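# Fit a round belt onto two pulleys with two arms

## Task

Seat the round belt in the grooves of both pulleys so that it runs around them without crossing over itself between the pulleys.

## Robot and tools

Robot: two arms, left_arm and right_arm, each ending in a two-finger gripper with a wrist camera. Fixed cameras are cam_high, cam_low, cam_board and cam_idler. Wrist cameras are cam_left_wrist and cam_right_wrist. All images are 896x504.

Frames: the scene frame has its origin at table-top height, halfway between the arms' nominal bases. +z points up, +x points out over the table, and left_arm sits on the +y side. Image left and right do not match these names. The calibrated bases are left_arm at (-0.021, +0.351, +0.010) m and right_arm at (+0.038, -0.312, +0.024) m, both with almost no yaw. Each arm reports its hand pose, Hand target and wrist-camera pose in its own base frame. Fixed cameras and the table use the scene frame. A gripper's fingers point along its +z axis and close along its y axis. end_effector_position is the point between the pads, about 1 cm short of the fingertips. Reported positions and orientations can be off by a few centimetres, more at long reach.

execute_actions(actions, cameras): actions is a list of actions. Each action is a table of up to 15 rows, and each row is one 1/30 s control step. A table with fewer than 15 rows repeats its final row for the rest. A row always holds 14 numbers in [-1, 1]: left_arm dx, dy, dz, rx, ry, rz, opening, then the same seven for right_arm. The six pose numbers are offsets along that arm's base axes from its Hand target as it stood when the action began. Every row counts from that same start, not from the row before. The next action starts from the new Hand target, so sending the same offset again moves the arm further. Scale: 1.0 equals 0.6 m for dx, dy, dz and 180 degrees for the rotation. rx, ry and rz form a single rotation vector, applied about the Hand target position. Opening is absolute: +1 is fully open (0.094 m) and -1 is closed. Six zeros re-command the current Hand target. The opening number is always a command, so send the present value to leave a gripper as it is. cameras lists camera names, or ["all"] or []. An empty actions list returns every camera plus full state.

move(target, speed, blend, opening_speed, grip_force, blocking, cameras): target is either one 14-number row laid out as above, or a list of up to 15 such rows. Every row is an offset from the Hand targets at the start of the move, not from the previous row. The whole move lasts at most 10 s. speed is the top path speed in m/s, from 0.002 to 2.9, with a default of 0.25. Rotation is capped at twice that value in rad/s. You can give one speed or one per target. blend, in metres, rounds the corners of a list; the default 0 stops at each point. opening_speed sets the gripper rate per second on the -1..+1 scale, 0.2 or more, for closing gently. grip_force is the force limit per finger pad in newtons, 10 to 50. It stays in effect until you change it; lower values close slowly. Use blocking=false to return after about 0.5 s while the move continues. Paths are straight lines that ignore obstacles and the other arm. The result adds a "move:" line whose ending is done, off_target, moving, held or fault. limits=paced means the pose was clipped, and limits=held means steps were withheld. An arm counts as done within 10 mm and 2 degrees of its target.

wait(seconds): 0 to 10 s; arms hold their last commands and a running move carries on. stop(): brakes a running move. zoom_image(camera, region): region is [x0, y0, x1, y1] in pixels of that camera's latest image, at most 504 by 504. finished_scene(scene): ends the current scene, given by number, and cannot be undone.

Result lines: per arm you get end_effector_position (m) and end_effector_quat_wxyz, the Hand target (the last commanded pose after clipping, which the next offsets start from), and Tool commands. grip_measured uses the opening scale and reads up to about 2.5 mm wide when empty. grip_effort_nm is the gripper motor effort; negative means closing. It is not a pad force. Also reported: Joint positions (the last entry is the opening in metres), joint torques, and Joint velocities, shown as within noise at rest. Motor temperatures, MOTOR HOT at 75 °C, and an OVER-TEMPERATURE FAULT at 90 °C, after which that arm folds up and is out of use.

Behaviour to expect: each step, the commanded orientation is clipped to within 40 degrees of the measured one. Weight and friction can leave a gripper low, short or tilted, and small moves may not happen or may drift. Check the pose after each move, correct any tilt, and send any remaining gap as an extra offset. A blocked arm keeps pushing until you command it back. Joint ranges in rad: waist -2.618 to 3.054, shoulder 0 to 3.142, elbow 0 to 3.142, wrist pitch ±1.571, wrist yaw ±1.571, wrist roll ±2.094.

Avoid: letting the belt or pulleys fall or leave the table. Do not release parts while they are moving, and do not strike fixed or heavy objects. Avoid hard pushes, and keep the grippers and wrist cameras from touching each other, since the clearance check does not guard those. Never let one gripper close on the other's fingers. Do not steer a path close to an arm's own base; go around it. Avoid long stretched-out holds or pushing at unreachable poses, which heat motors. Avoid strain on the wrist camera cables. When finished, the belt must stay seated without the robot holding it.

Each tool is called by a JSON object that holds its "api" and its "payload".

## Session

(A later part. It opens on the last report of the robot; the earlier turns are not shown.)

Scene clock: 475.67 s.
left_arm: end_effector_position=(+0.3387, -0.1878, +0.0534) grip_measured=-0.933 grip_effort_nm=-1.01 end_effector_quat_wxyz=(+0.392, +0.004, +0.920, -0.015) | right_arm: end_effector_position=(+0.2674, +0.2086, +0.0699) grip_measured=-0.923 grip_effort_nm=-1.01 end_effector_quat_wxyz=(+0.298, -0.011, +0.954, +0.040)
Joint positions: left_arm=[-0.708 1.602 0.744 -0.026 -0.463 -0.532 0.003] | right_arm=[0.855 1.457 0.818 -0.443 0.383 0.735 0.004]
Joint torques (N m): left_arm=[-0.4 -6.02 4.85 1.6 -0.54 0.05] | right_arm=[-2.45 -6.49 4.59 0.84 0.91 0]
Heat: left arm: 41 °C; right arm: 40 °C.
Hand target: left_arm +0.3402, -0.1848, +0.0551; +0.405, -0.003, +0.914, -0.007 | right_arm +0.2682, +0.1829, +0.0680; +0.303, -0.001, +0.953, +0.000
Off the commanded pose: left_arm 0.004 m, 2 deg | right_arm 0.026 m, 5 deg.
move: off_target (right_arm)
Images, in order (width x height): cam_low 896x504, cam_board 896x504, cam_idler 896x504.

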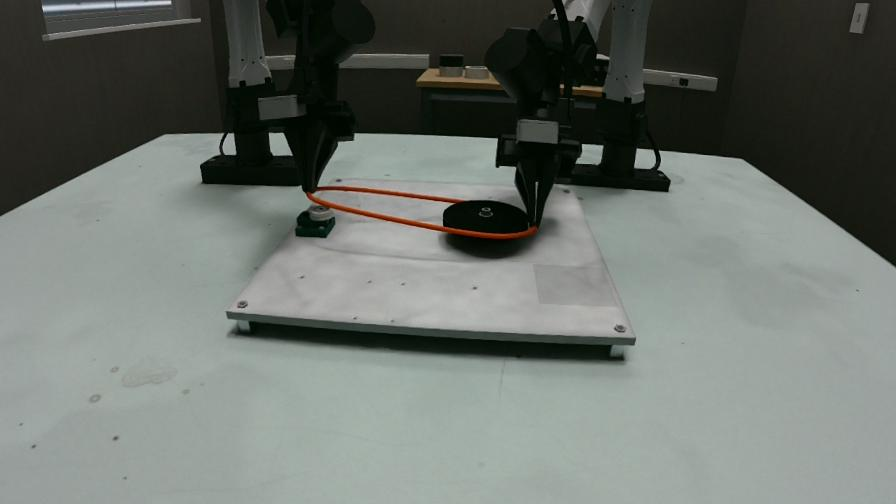

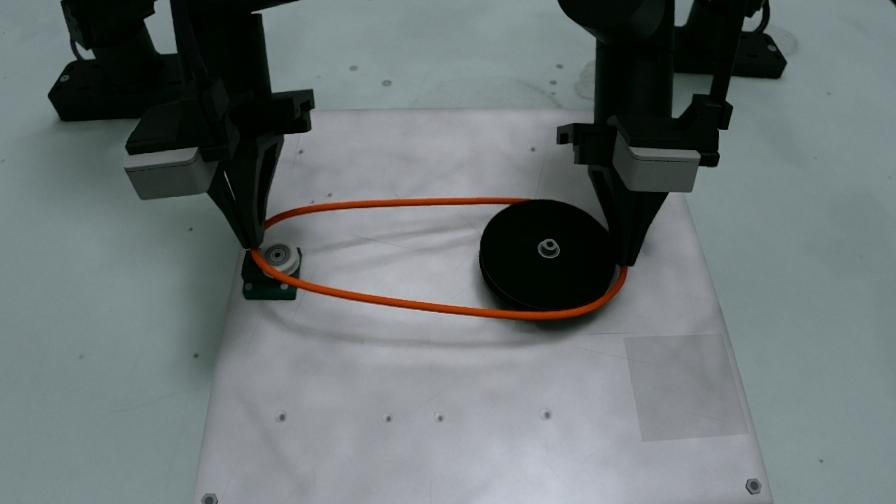

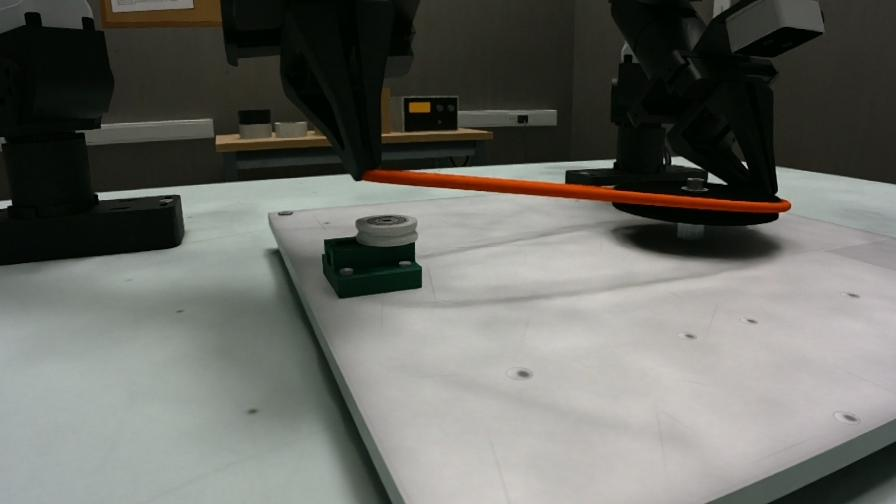

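{"api": "move", "payload": {"target": [[0,0,0,0,0,0,-1,0,-0.034,-0.005,0,0,0,-1],[0,0,0,0,0,0,-1,0,-0.042,-0.055,0,0,0,-1]], "speed": 0.07, "cameras": ["cam_idler","cam_board","cam_low","cam_left_wrist"]}}

{"api": "zoom_image", "payload": {"camera": "cam_idler", "region": [580, 160, 820, 290]}}

{"api": "zoom_image", "payload": {"camera": "cam_low", "region": [420, 180, 560, 260]}}

{"api": "zoom_image", "payload": {"camera": "cam_board", "region": [460, 180, 660, 340]}}

Scene clock: 478.23 s.
left_arm: end_effector_position=(+0.3385, -0.1880, +0.0534) grip_measured=-0.933 grip_effort_nm=-1.01 end_effector_quat_wxyz=(+0.392, +0.004, +0.920, -0.014) | right_arm: end_effector_position=(+0.2683, +0.2020, +0.0531) grip_measured=-0.923 grip_effort_nm=-1.01 end_effector_quat_wxyz=(+0.308, -0.020, +0.947, +0.086)
Joint positions: left_arm=[-0.709 1.602 0.744 -0.026 -0.464 -0.532 0.003] | right_arm=[0.798 1.408 0.667 -0.242 0.297 0.665 0.004]
Joint torques (N m): left_arm=[-0.31 -6.01 4.86 1.6 -0.53 0.05] | right_arm=[-3.4 -3.44 4.08 0.73 1.37 -0.05]
Heat: left arm: 42 °C; right arm: 40 °C.
Hand target: left_arm +0.3402, -0.1848, +0.0551; +0.405, -0.003, +0.914, -0.007 | right_arm +0.2682, +0.1576, +0.0350; +0.303, -0.001, +0.953, +0.000
Off the commanded pose: left_arm 0.004 m, 2 deg | right_arm 0.048 m, 10 deg.
move: off_target (right_arm)
camera_calibration:
cam_left_wrist: T_world_to_cam=[[-0.0174973, -0.999635, 0.02059, -0.184279], [-0.92621, 0.00844866, -0.376913, 0.37622], [0.376601, -0.0256657, -0.92602, 0.00361078], [0, 0, 0, 1]] pos_world=[0.343874, -0.187297, 0.14894]
Images, in order (width x height): cam_low 896x504, cam_board 896x504, cam_idler 896x504, cam_left_wrist 896x504.

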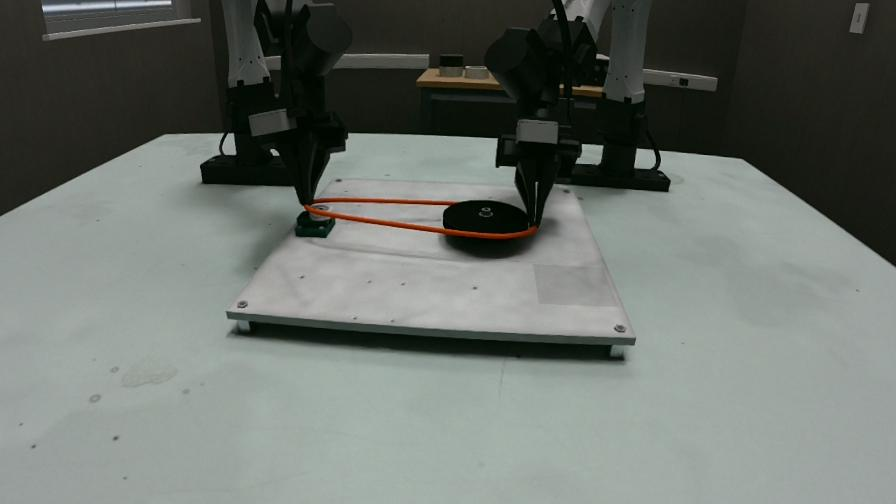

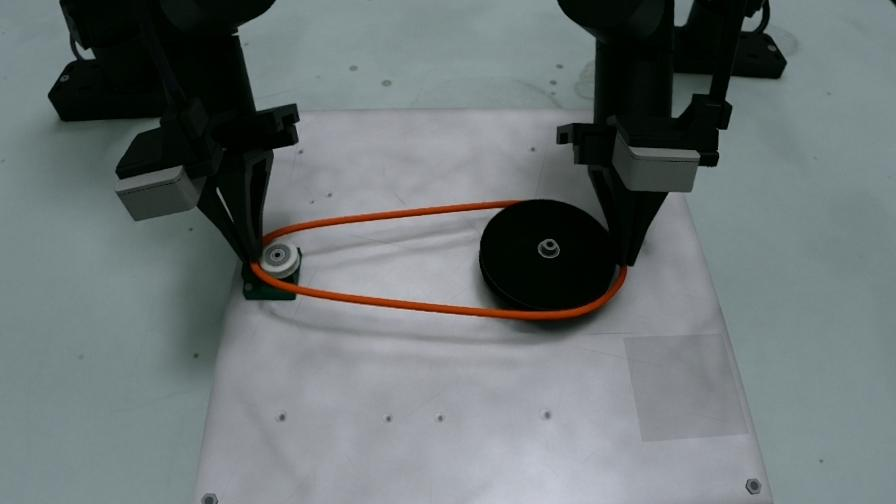

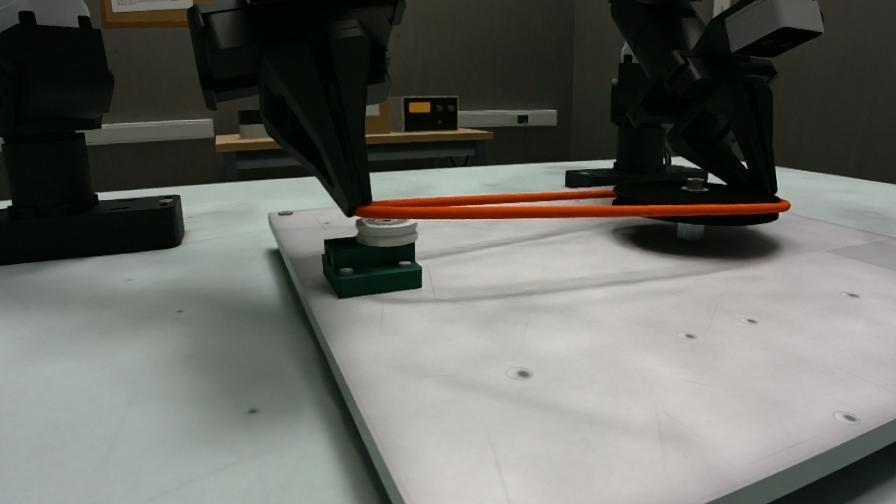

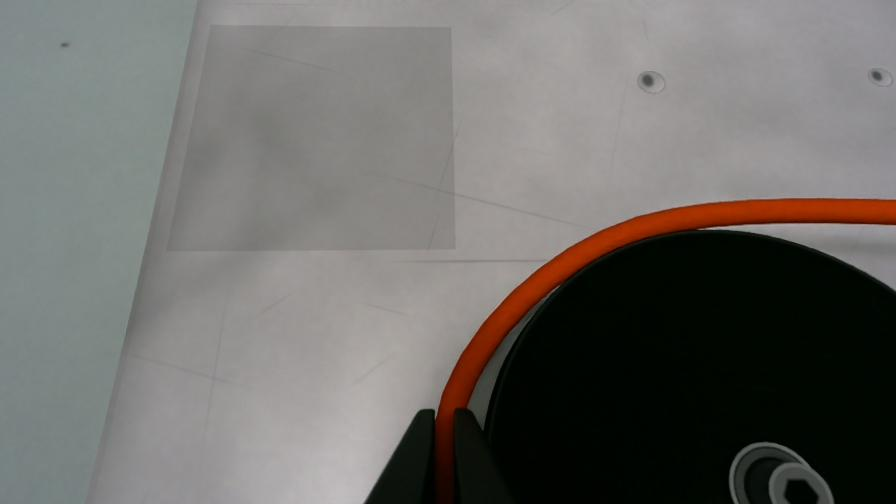

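Scaled by 2.100 from the camera's 896x504 image, which has a finer 1280x720 frame.

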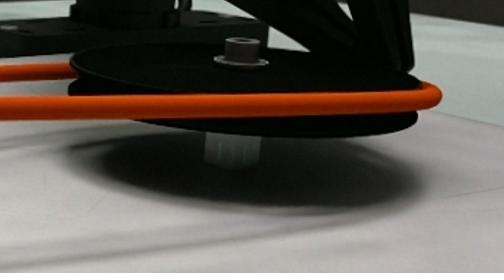

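Scaled by 3.600 from the camera's 896x504 image, which has a finer 1280x720 frame.

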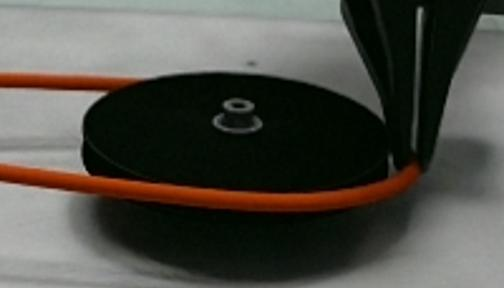

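Scaled by 2.520 from the camera's 896x504 image, which has a finer 1280x720 frame.

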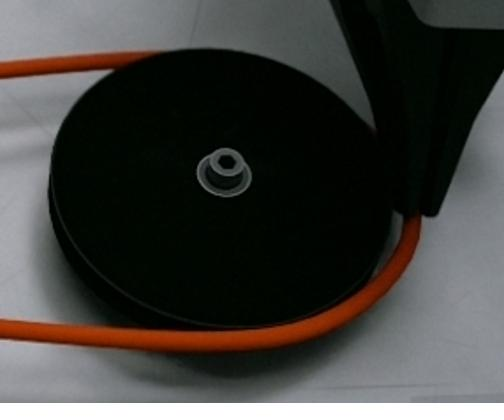

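{"api": "move", "payload": {"target": [[0,0,-0.007,0,0.01,0,-1,0,0,0,0,0,0,-1]], "speed": 0.05, "cameras": ["cam_idler","cam_board","cam_low","cam_left_wrist"]}}

{"api": "zoom_image", "payload": {"camera": "cam_idler", "region": [580, 160, 820, 290]}}

{"api": "zoom_image", "payload": {"camera": "cam_low", "region": [420, 180, 560, 260]}}

{"api": "zoom_image", "payload": {"camera": "cam_board", "region": [460, 180, 660, 340]}}

Scene clock: 480.10 s.
left_arm: end_effector_position=(+0.3379, -0.1877, +0.0528) grip_measured=-0.933 grip_effort_nm=-1.01 end_effector_quat_wxyz=(+0.390, +0.005, +0.920, -0.014) | right_arm: end_effector_position=(+0.2683, +0.2021, +0.0532) grip_measured=-0.923 grip_effort_nm=-1.01 end_effector_quat_wxyz=(+0.308, -0.020, +0.947, +0.086)
Joint positions: left_arm=[-0.709 1.602 0.744 -0.03 -0.463 -0.532 0.003] | right_arm=[0.798 1.408 0.667 -0.242 0.297 0.664 0.004]
Joint velocities: left_arm=[0.007 0.022 -0.007 -0.037 0.007 0.154 0] | right_arm=[within noise]
Joint torques (N m): left_arm=[0.51 -4.88 6.41 1.33 -0.31 -0.03] | right_arm=[-3.49 -3.32 4.04 0.66 1.41 -0.01]
Heat: left arm: 42 °C; right arm: 40 °C.
Hand target: left_arm +0.3402, -0.1849, +0.0510; +0.390, -0.003, +0.921, -0.007 | right_arm +0.2682, +0.1576, +0.0350; +0.303, -0.001, +0.953, +0.000
Off the commanded pose: left_arm 0.004 m, 1 deg | right_arm 0.048 m, 10 deg.
move: off_target (right_arm)
camera_calibration:
cam_left_wrist: T_world_to_cam=[[-0.0181065, -0.999664, 0.0185631, -0.183661], [-0.927608, 0.0098671, -0.373426, 0.375992], [0.373117, -0.0239807, -0.927474, 0.00476651], [0, 0, 0, 1]] pos_world=[0.343669, -0.187195, 0.148235]
Images, in order (width x height): cam_low 896x504, cam_board 896x504, cam_idler 896x504, cam_left_wrist 896x504.

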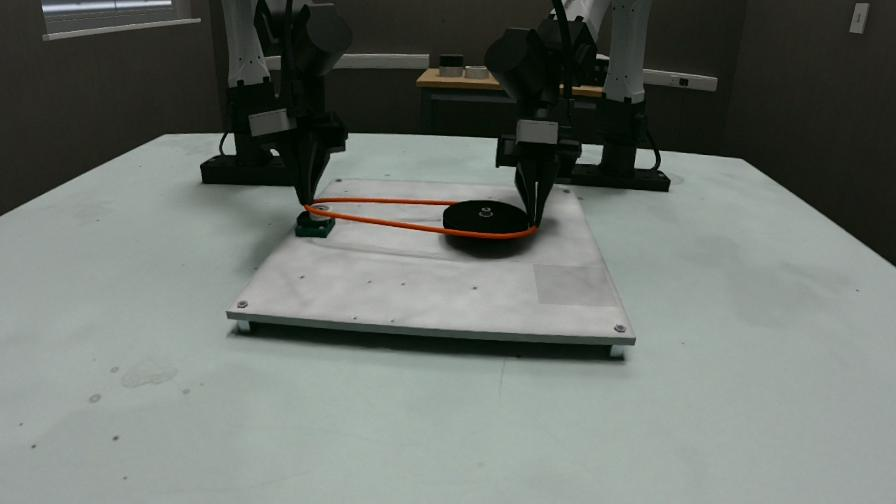

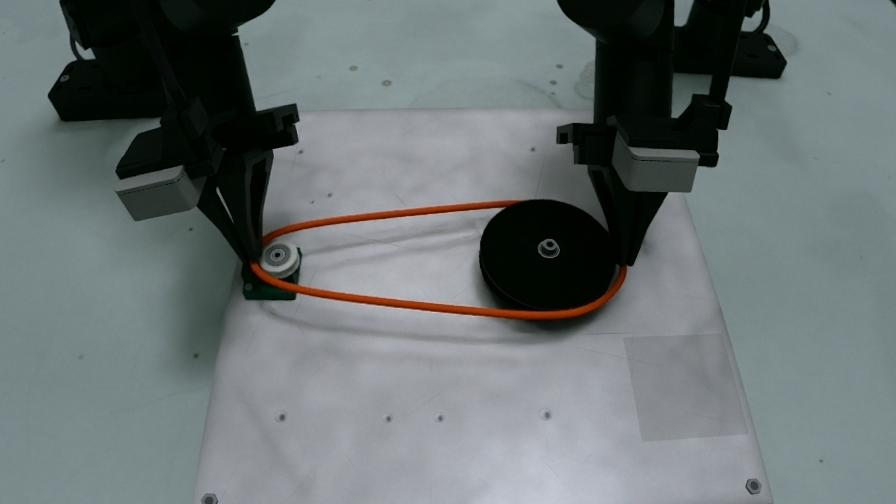

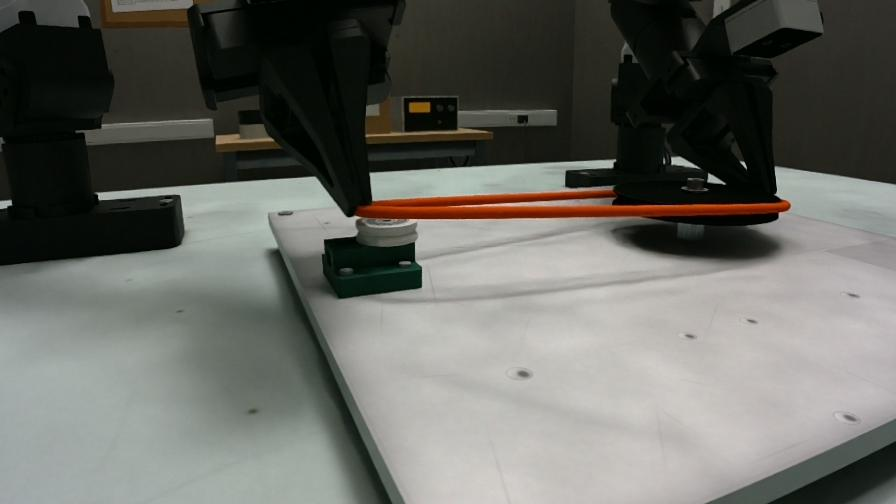

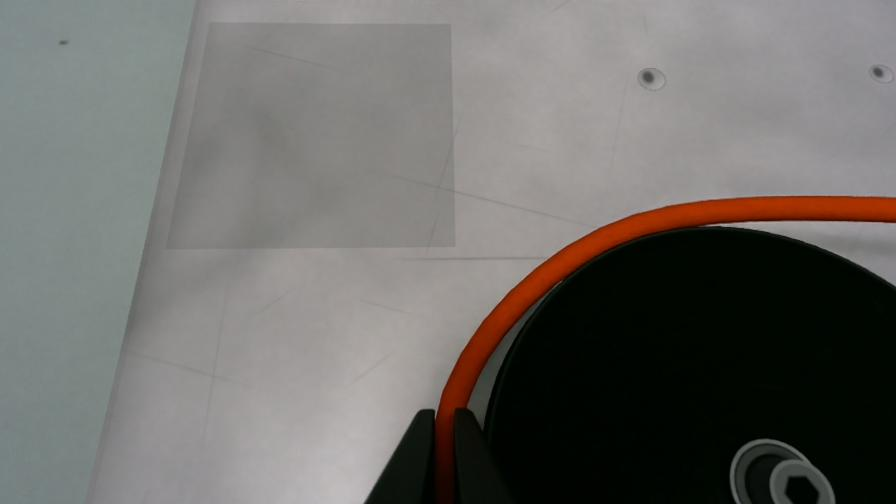

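Scaled by 2.100 from the camera's 896x504 image, which has a finer 1280x720 frame.

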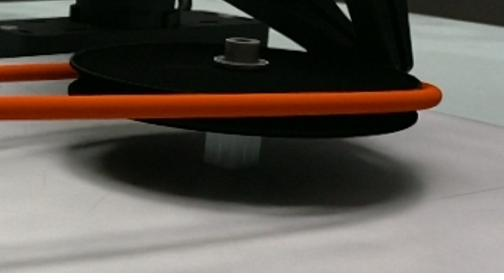

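Scaled by 3.600 from the camera's 896x504 image, which has a finer 1280x720 frame.

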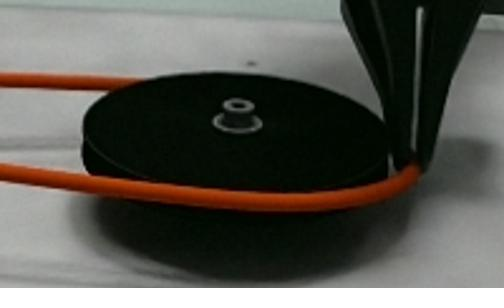

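Scaled by 2.520 from the camera's 896x504 image, which has a finer 1280x720 frame.

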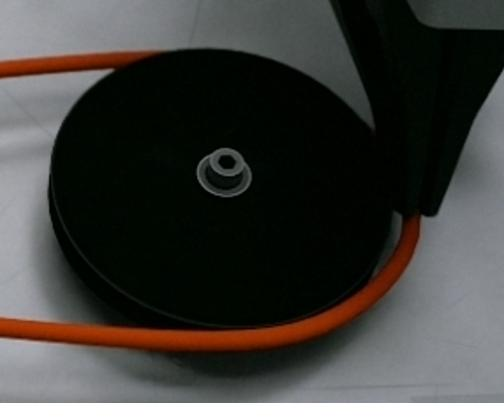

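{"api": "move", "payload": {"target": [[0,0,-0.008,0,0,0,-1,0,0,-0.012,0,0,0,-1]], "speed": 0.05, "cameras": ["cam_idler","cam_board","cam_low","cam_left_wrist"]}}

{"api": "zoom_image", "payload": {"camera": "cam_idler", "region": [580, 160, 820, 290]}}

{"api": "zoom_image", "payload": {"camera": "cam_board", "region": [460, 180, 660, 340]}}

Scene clock: 481.60 s.
left_arm: end_effector_position=(+0.3376, -0.1875, +0.0490) grip_measured=-0.933 grip_effort_nm=-1.01 end_effector_quat_wxyz=(+0.387, +0.006, +0.922, -0.011) | right_arm: end_effector_position=(+0.2697, +0.2021, +0.0488) grip_measured=-0.923 grip_effort_nm=-1.01 end_effector_quat_wxyz=(+0.311, -0.018, +0.946, +0.088)
Joint positions: left_arm=[-0.709 1.614 0.744 -0.028 -0.463 -0.532 0.003] | right_arm=[0.795 1.419 0.652 -0.208 0.298 0.664 0.004]
Joint torques (N m): left_arm=[0.53 -4.81 5.55 1.51 -0.32 -0.03] | right_arm=[-3.14 -2.97 3.79 0.71 1.36 -0.02]
Motor temperatures (°C): left_arm=[26 35 38 42 26 25 30] | right_arm=[26 39 34 30 25 27 28]
Heat: left arm: 42 °C; right arm: 39 °C.
Hand target: left_arm +0.3402, -0.1848, +0.0461; +0.390, -0.003, +0.921, -0.007 | right_arm +0.2683, +0.1577, +0.0279; +0.303, -0.001, +0.953, +0.000
Off the commanded pose: left_arm 0.005 m, 1 deg | right_arm 0.049 m, 10 deg.
move: off_target (right_arm)
camera_calibration:
cam_left_wrist: T_world_to_cam=[[-0.0177301, -0.999758, 0.0130031, -0.18322], [-0.930191, 0.0117245, -0.366889, 0.375228], [0.366648, -0.0186004, -0.930174, 0.00470491], [0, 0, 0, 1]] pos_world=[0.34406, -0.187488, 0.144426]
Images, in order (width x height): cam_low 896x504, cam_board 896x504, cam_idler 896x504, cam_left_wrist 896x504.

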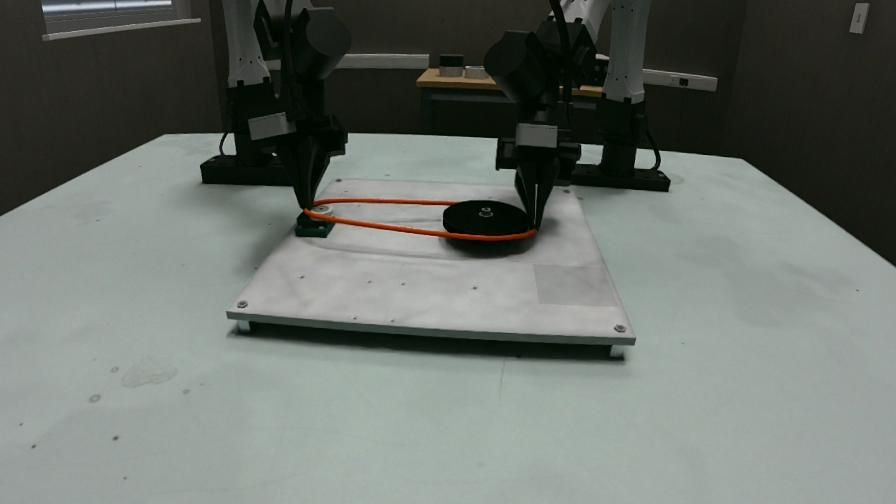

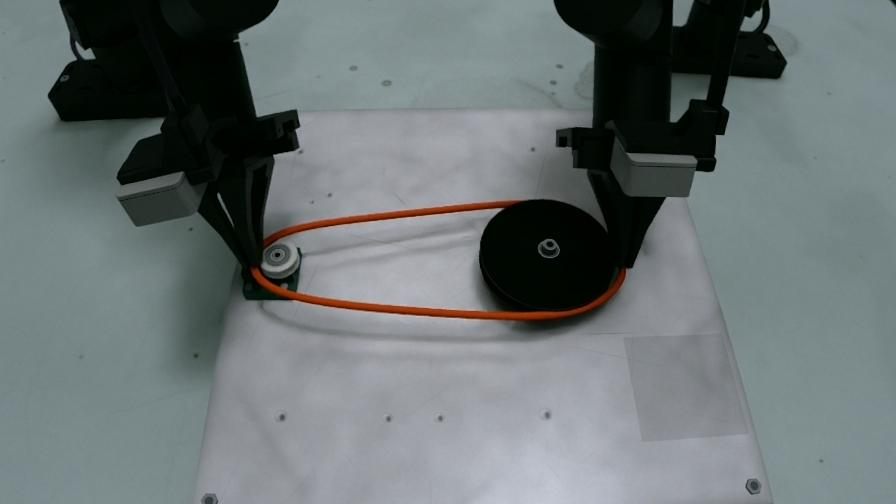

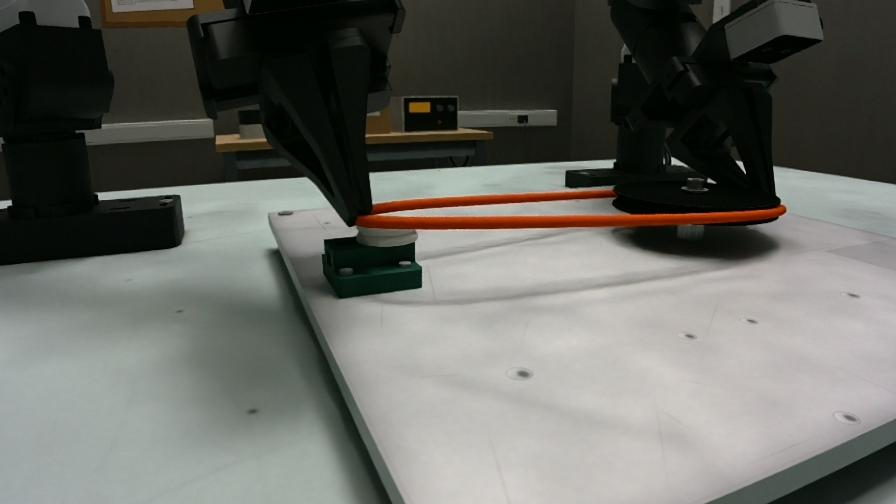

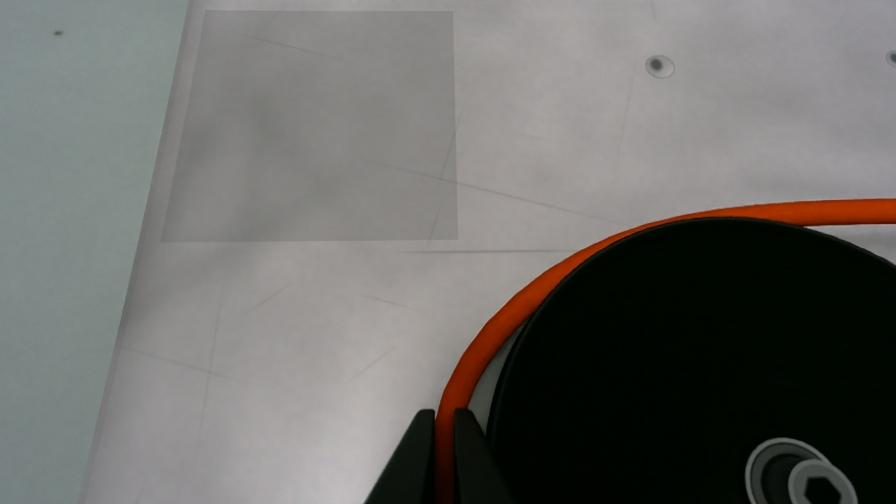

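Scaled by 2.100 from the camera's 896x504 image, which has a finer 1280x720 frame.

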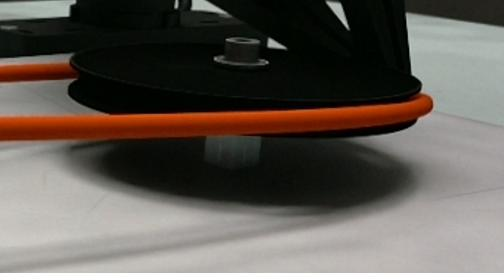

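Scaled by 2.520 from the camera's 896x504 image, which has a finer 1280x720 frame.

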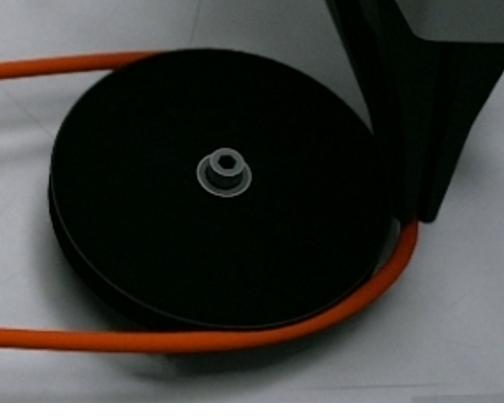

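{"api": "move", "payload": {"target": [[0,0,0.0,0,-0.012,0,-1,0,-0.012,-0.03,0,-0.01,0,-1]], "speed": 0.05, "cameras": ["cam_idler","cam_board","cam_low","cam_left_wrist"]}}

{"api": "zoom_image", "payload": {"camera": "cam_idler", "region": [580, 160, 820, 290]}}

{"api": "zoom_image", "payload": {"camera": "cam_low", "region": [420, 180, 560, 260]}}

{"api": "zoom_image", "payload": {"camera": "cam_board", "region": [460, 180, 660, 340]}}

Scene clock: 484.03 s.
left_arm: end_effector_position=(+0.3372, -0.1874, +0.0474) grip_measured=-0.933 grip_effort_nm=-1.01 end_effector_quat_wxyz=(+0.396, +0.004, +0.918, -0.014) | right_arm: end_effector_position=(+0.2800, +0.2045, +0.0477) grip_measured=-0.923 grip_effort_nm=-1.00 end_effector_quat_wxyz=(+0.352, -0.012, +0.929, +0.109)
Joint positions: left_arm=[-0.713 1.614 0.72 0.014 -0.471 -0.532 0.003] | right_arm=[0.789 1.424 0.579 -0.028 0.32 0.646 0.004]
Joint torques (N m): left_arm=[-0.09 -4.89 4.78 1.73 -0.5 0.06] | right_arm=[-3.26 -1.88 2.8 0.38 1.28 -0.06]
Heat: left arm: 42 °C; right arm: 39 °C.
Hand target: left_arm +0.3402, -0.1848, +0.0461; +0.408, -0.003, +0.913, -0.007 | right_arm +0.2682, +0.1505, +0.0098; +0.318, -0.001, +0.948, +0.000
Off the commanded pose: left_arm 0.004 m, 2 deg | right_arm 0.067 m, 13 deg.
move: off_target (right_arm)
camera_calibration:
cam_left_wrist: T_world_to_cam=[[-0.0167908, -0.99966, 0.0199463, -0.183741], [-0.923475, 0.00785754, -0.383579, 0.371981], [0.383292, -0.0248605, -0.923293, -0.0037924], [0, 0, 0, 1]] pos_world=[0.341883, -0.186696, 0.142848]
Images, in order (width x height): cam_low 896x504, cam_board 896x504, cam_idler 896x504, cam_left_wrist 896x504.

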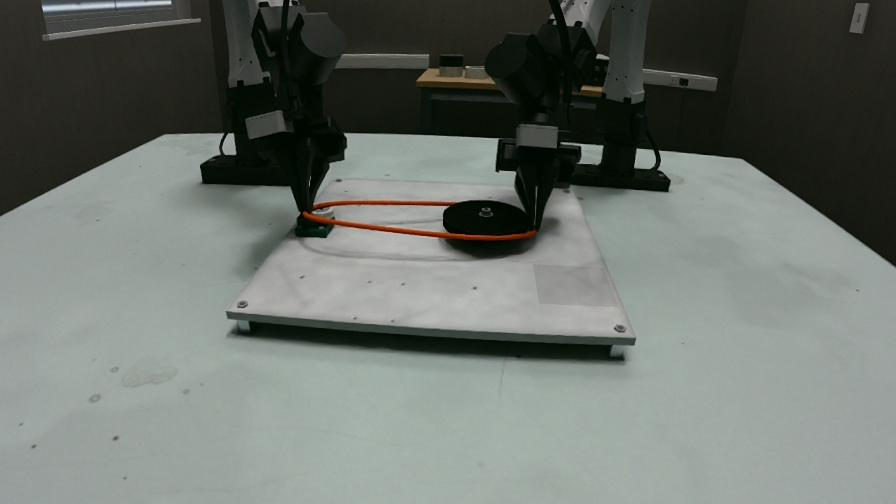

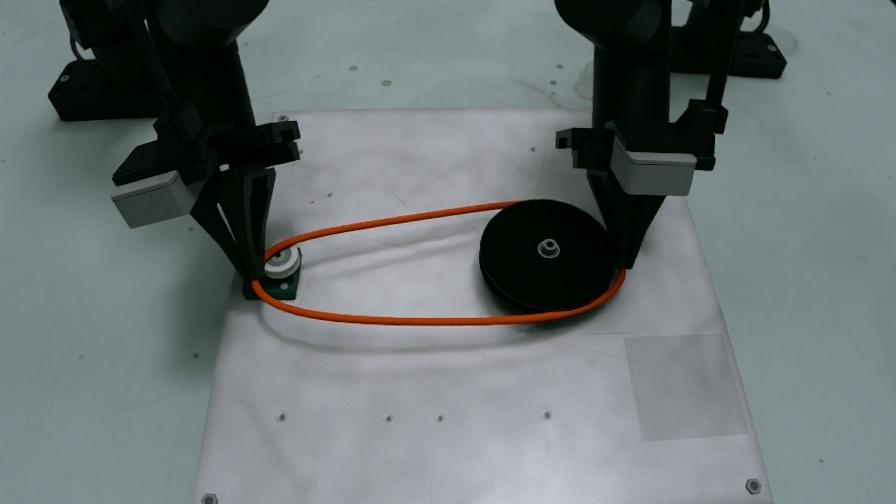

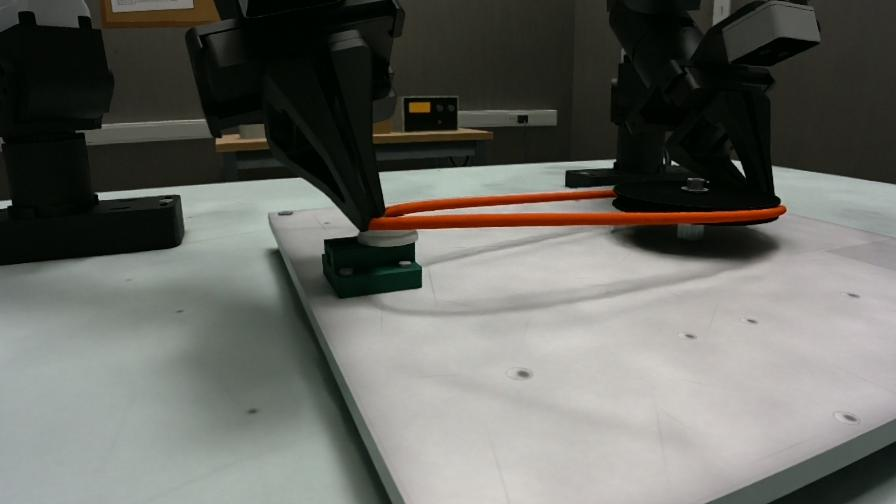

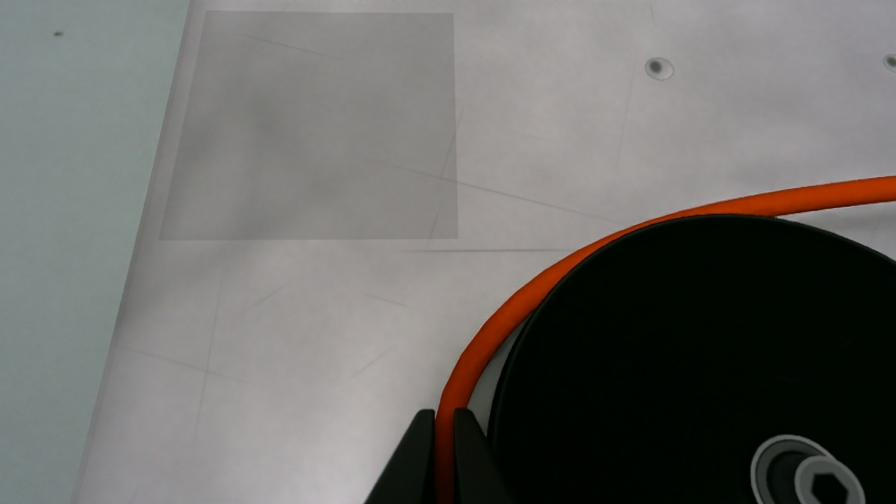

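Scaled by 2.100 from the camera's 896x504 image, which has a finer 1280x720 frame.

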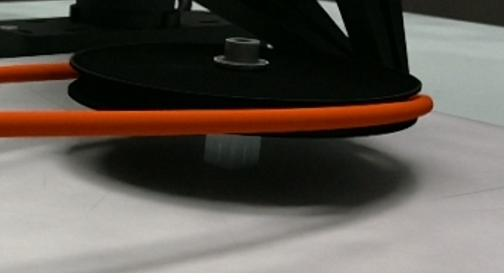

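Scaled by 3.600 from the camera's 896x504 image, which has a finer 1280x720 frame.

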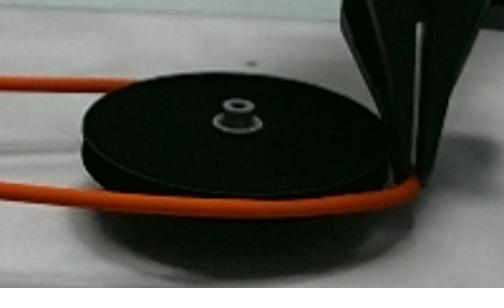

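Scaled by 2.520 from the camera's 896x504 image, which has a finer 1280x720 frame.

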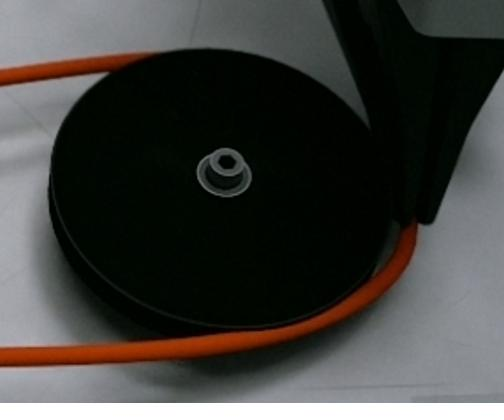

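{"api": "move", "payload": {"target": [[0,0,0.02,0,0.012,0,-1,0,0.04,0.09,0,0.01,0,-1],[0,0,0.008,0,0.008,0,-1,0,-0.02,0.08,0,0.01,0,-1],[0,0,0.008,0,0.008,0,-1,0,-0.04,0.03,0,0.01,0,-1]], "speed": 0.08, "cameras": ["cam_idler","cam_board","cam_low","cam_left_wrist"]}}

{"api": "zoom_image", "payload": {"camera": "cam_idler", "region": [580, 160, 820, 290]}}

{"api": "zoom_image", "payload": {"camera": "cam_low", "region": [420, 180, 560, 260]}}

Scene clock: 488.37 s.
left_arm: end_effector_position=(+0.3356, -0.1877, +0.0473) grip_measured=-0.933 grip_effort_nm=-1.01 end_effector_quat_wxyz=(+0.385, +0.008, +0.923, -0.010) | right_arm: end_effector_position=(+0.2678, +0.1954, +0.0525) grip_measured=-0.923 grip_effort_nm=-1.01 end_effector_quat_wxyz=(+0.310, -0.043, +0.941, +0.132)
Joint positions: left_arm=[-0.713 1.614 0.74 -0.032 -0.463 -0.534 0.003] | right_arm=[0.72 1.338 0.579 -0.143 0.172 0.57 0.004]
Joint torques (N m): left_arm=[0.57 -5.96 5.7 1.53 -0.4 0.01] | right_arm=[-5.2 -3.54 3.56 0.36 2.05 -0.08]
Heat: left arm: 42 °C; right arm: 39 °C.
Hand target: left_arm +0.3402, -0.1848, +0.0509; +0.396, -0.003, +0.918, -0.007 | right_arm +0.2683, +0.1265, +0.0279; +0.303, -0.001, +0.953, +0.000
Off the commanded pose: left_arm 0.006 m, 2 deg | right_arm 0.073 m, 16 deg.
move: off_target (right_arm)
camera_calibration:
cam_left_wrist: T_world_to_cam=[[-0.020673, -0.999744, 0.00919041, -0.182268], [-0.932159, 0.0159504, -0.361698, 0.373935], [0.361459, -0.0160443, -0.93225, 0.00621359], [0, 0, 0, 1]] pos_world=[0.342553, -0.188086, 0.142719]
Images, in order (width x height): cam_low 896x504, cam_board 896x504, cam_idler 896x504, cam_left_wrist 896x504.

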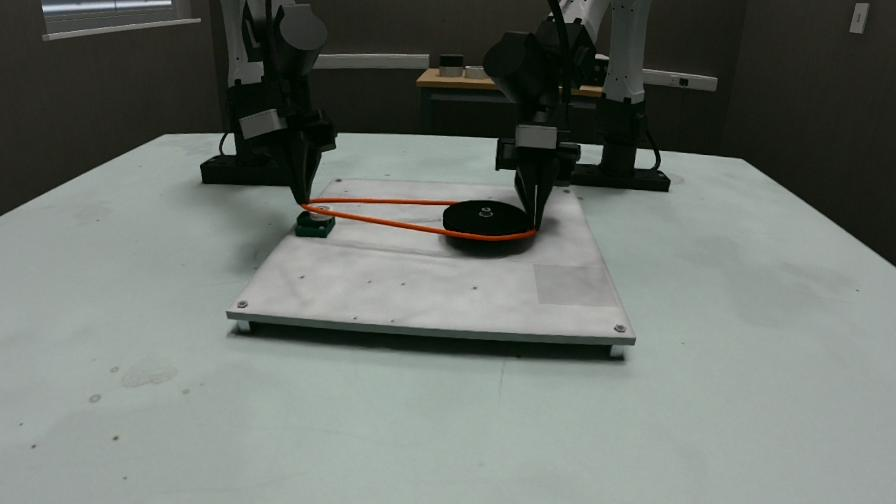

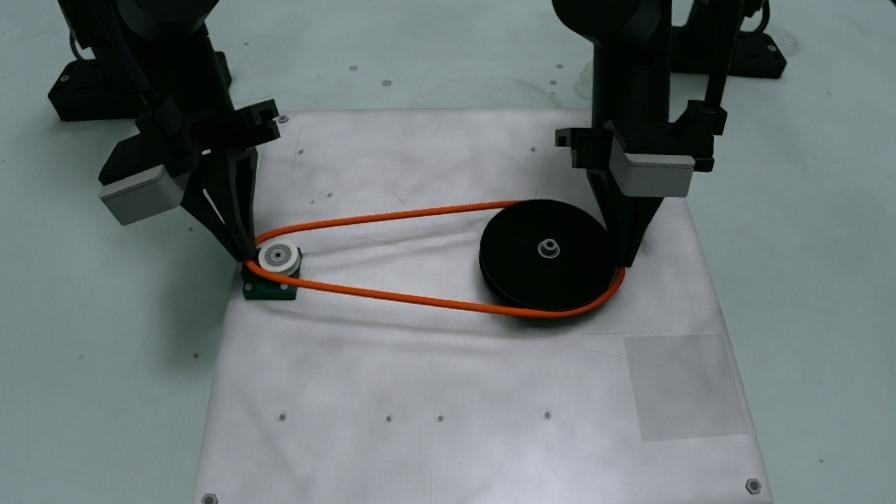

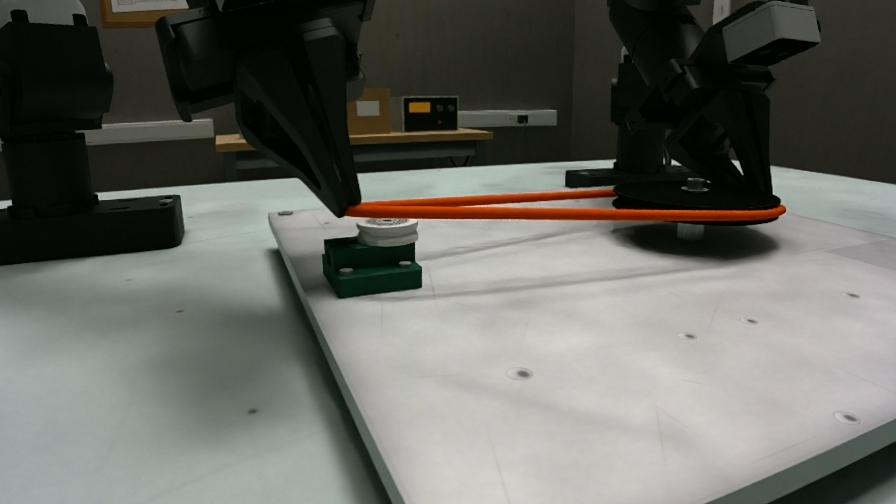

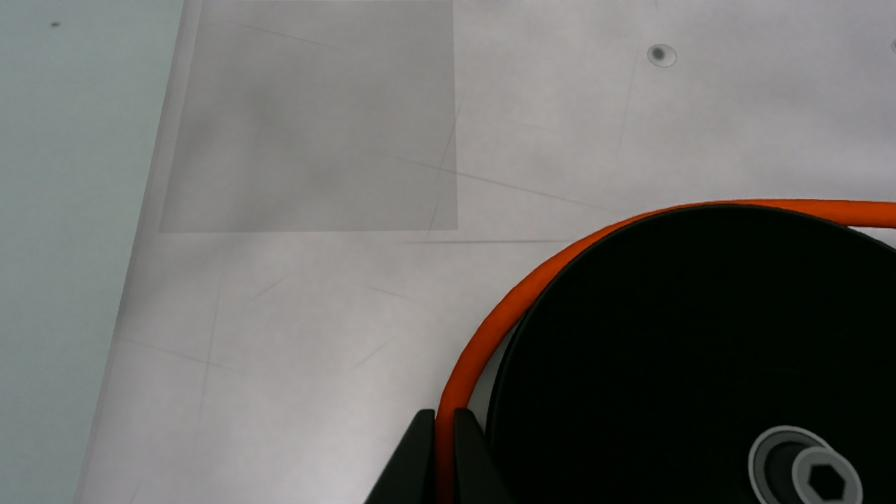

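Scaled by 2.100 from the camera's 896x504 image, which has a finer 1280x720 frame.

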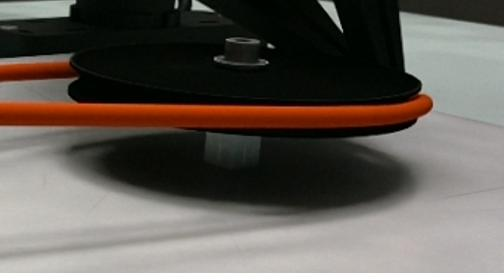

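Scaled by 3.600 from the camera's 896x504 image, which has a finer 1280x720 frame.

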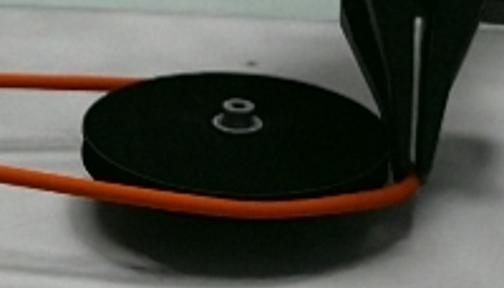

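{"api": "move", "payload": {"target": [[0,0,0.0,0,0,0,-1,0,0.06,0.02,0,0,0,-1]], "speed": 0.08, "cameras": ["cam_idler"]}}

{"api": "zoom_image", "payload": {"camera": "cam_idler", "region": [580, 160, 820, 290]}}

Scene clock: 490.20 s.
left_arm: end_effector_position=(+0.3356, -0.1877, +0.0473) grip_measured=-0.933 grip_effort_nm=-1.01 end_effector_quat_wxyz=(+0.385, +0.008, +0.923, -0.010) | right_arm: end_effector_position=(+0.2669, +0.2003, +0.0492) grip_measured=-0.923 grip_effort_nm=-1.01 end_effector_quat_wxyz=(+0.304, -0.025, +0.948, +0.090)
Joint positions: left_arm=[-0.713 1.614 0.74 -0.032 -0.463 -0.534 0.003] | right_arm=[0.788 1.405 0.651 -0.227 0.278 0.651 0.004]
Joint torques (N m): left_arm=[0.57 -5.94 5.7 1.53 -0.41 0.01] | right_arm=[-1.78 -3.3 6.61 0.35 1.59 0.1]
Heat: left arm: 42 °C; right arm: 39 °C.
Hand target: left_arm +0.3402, -0.1848, +0.0509; +0.396, -0.003, +0.918, -0.007 | right_arm +0.2682, +0.1626, +0.0398; +0.303, -0.001, +0.953, +0.000
Off the commanded pose: left_arm 0.006 m, 2 deg | right_arm 0.039 m, 11 deg.
move: off_target (right_arm)
Images, in order (width x height): cam_idler 896x504.

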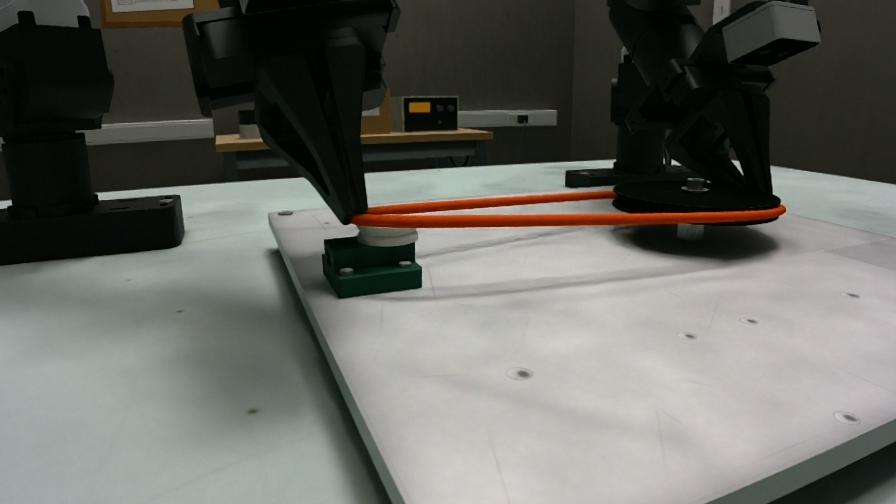

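Scaled by 2.100 from the camera's 896x504 image, which has a finer 1280x720 frame.

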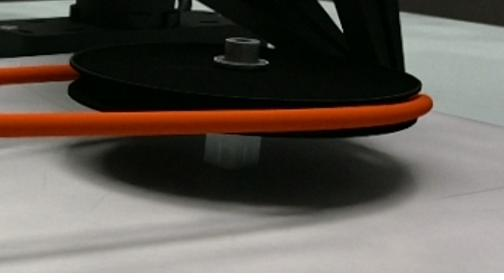

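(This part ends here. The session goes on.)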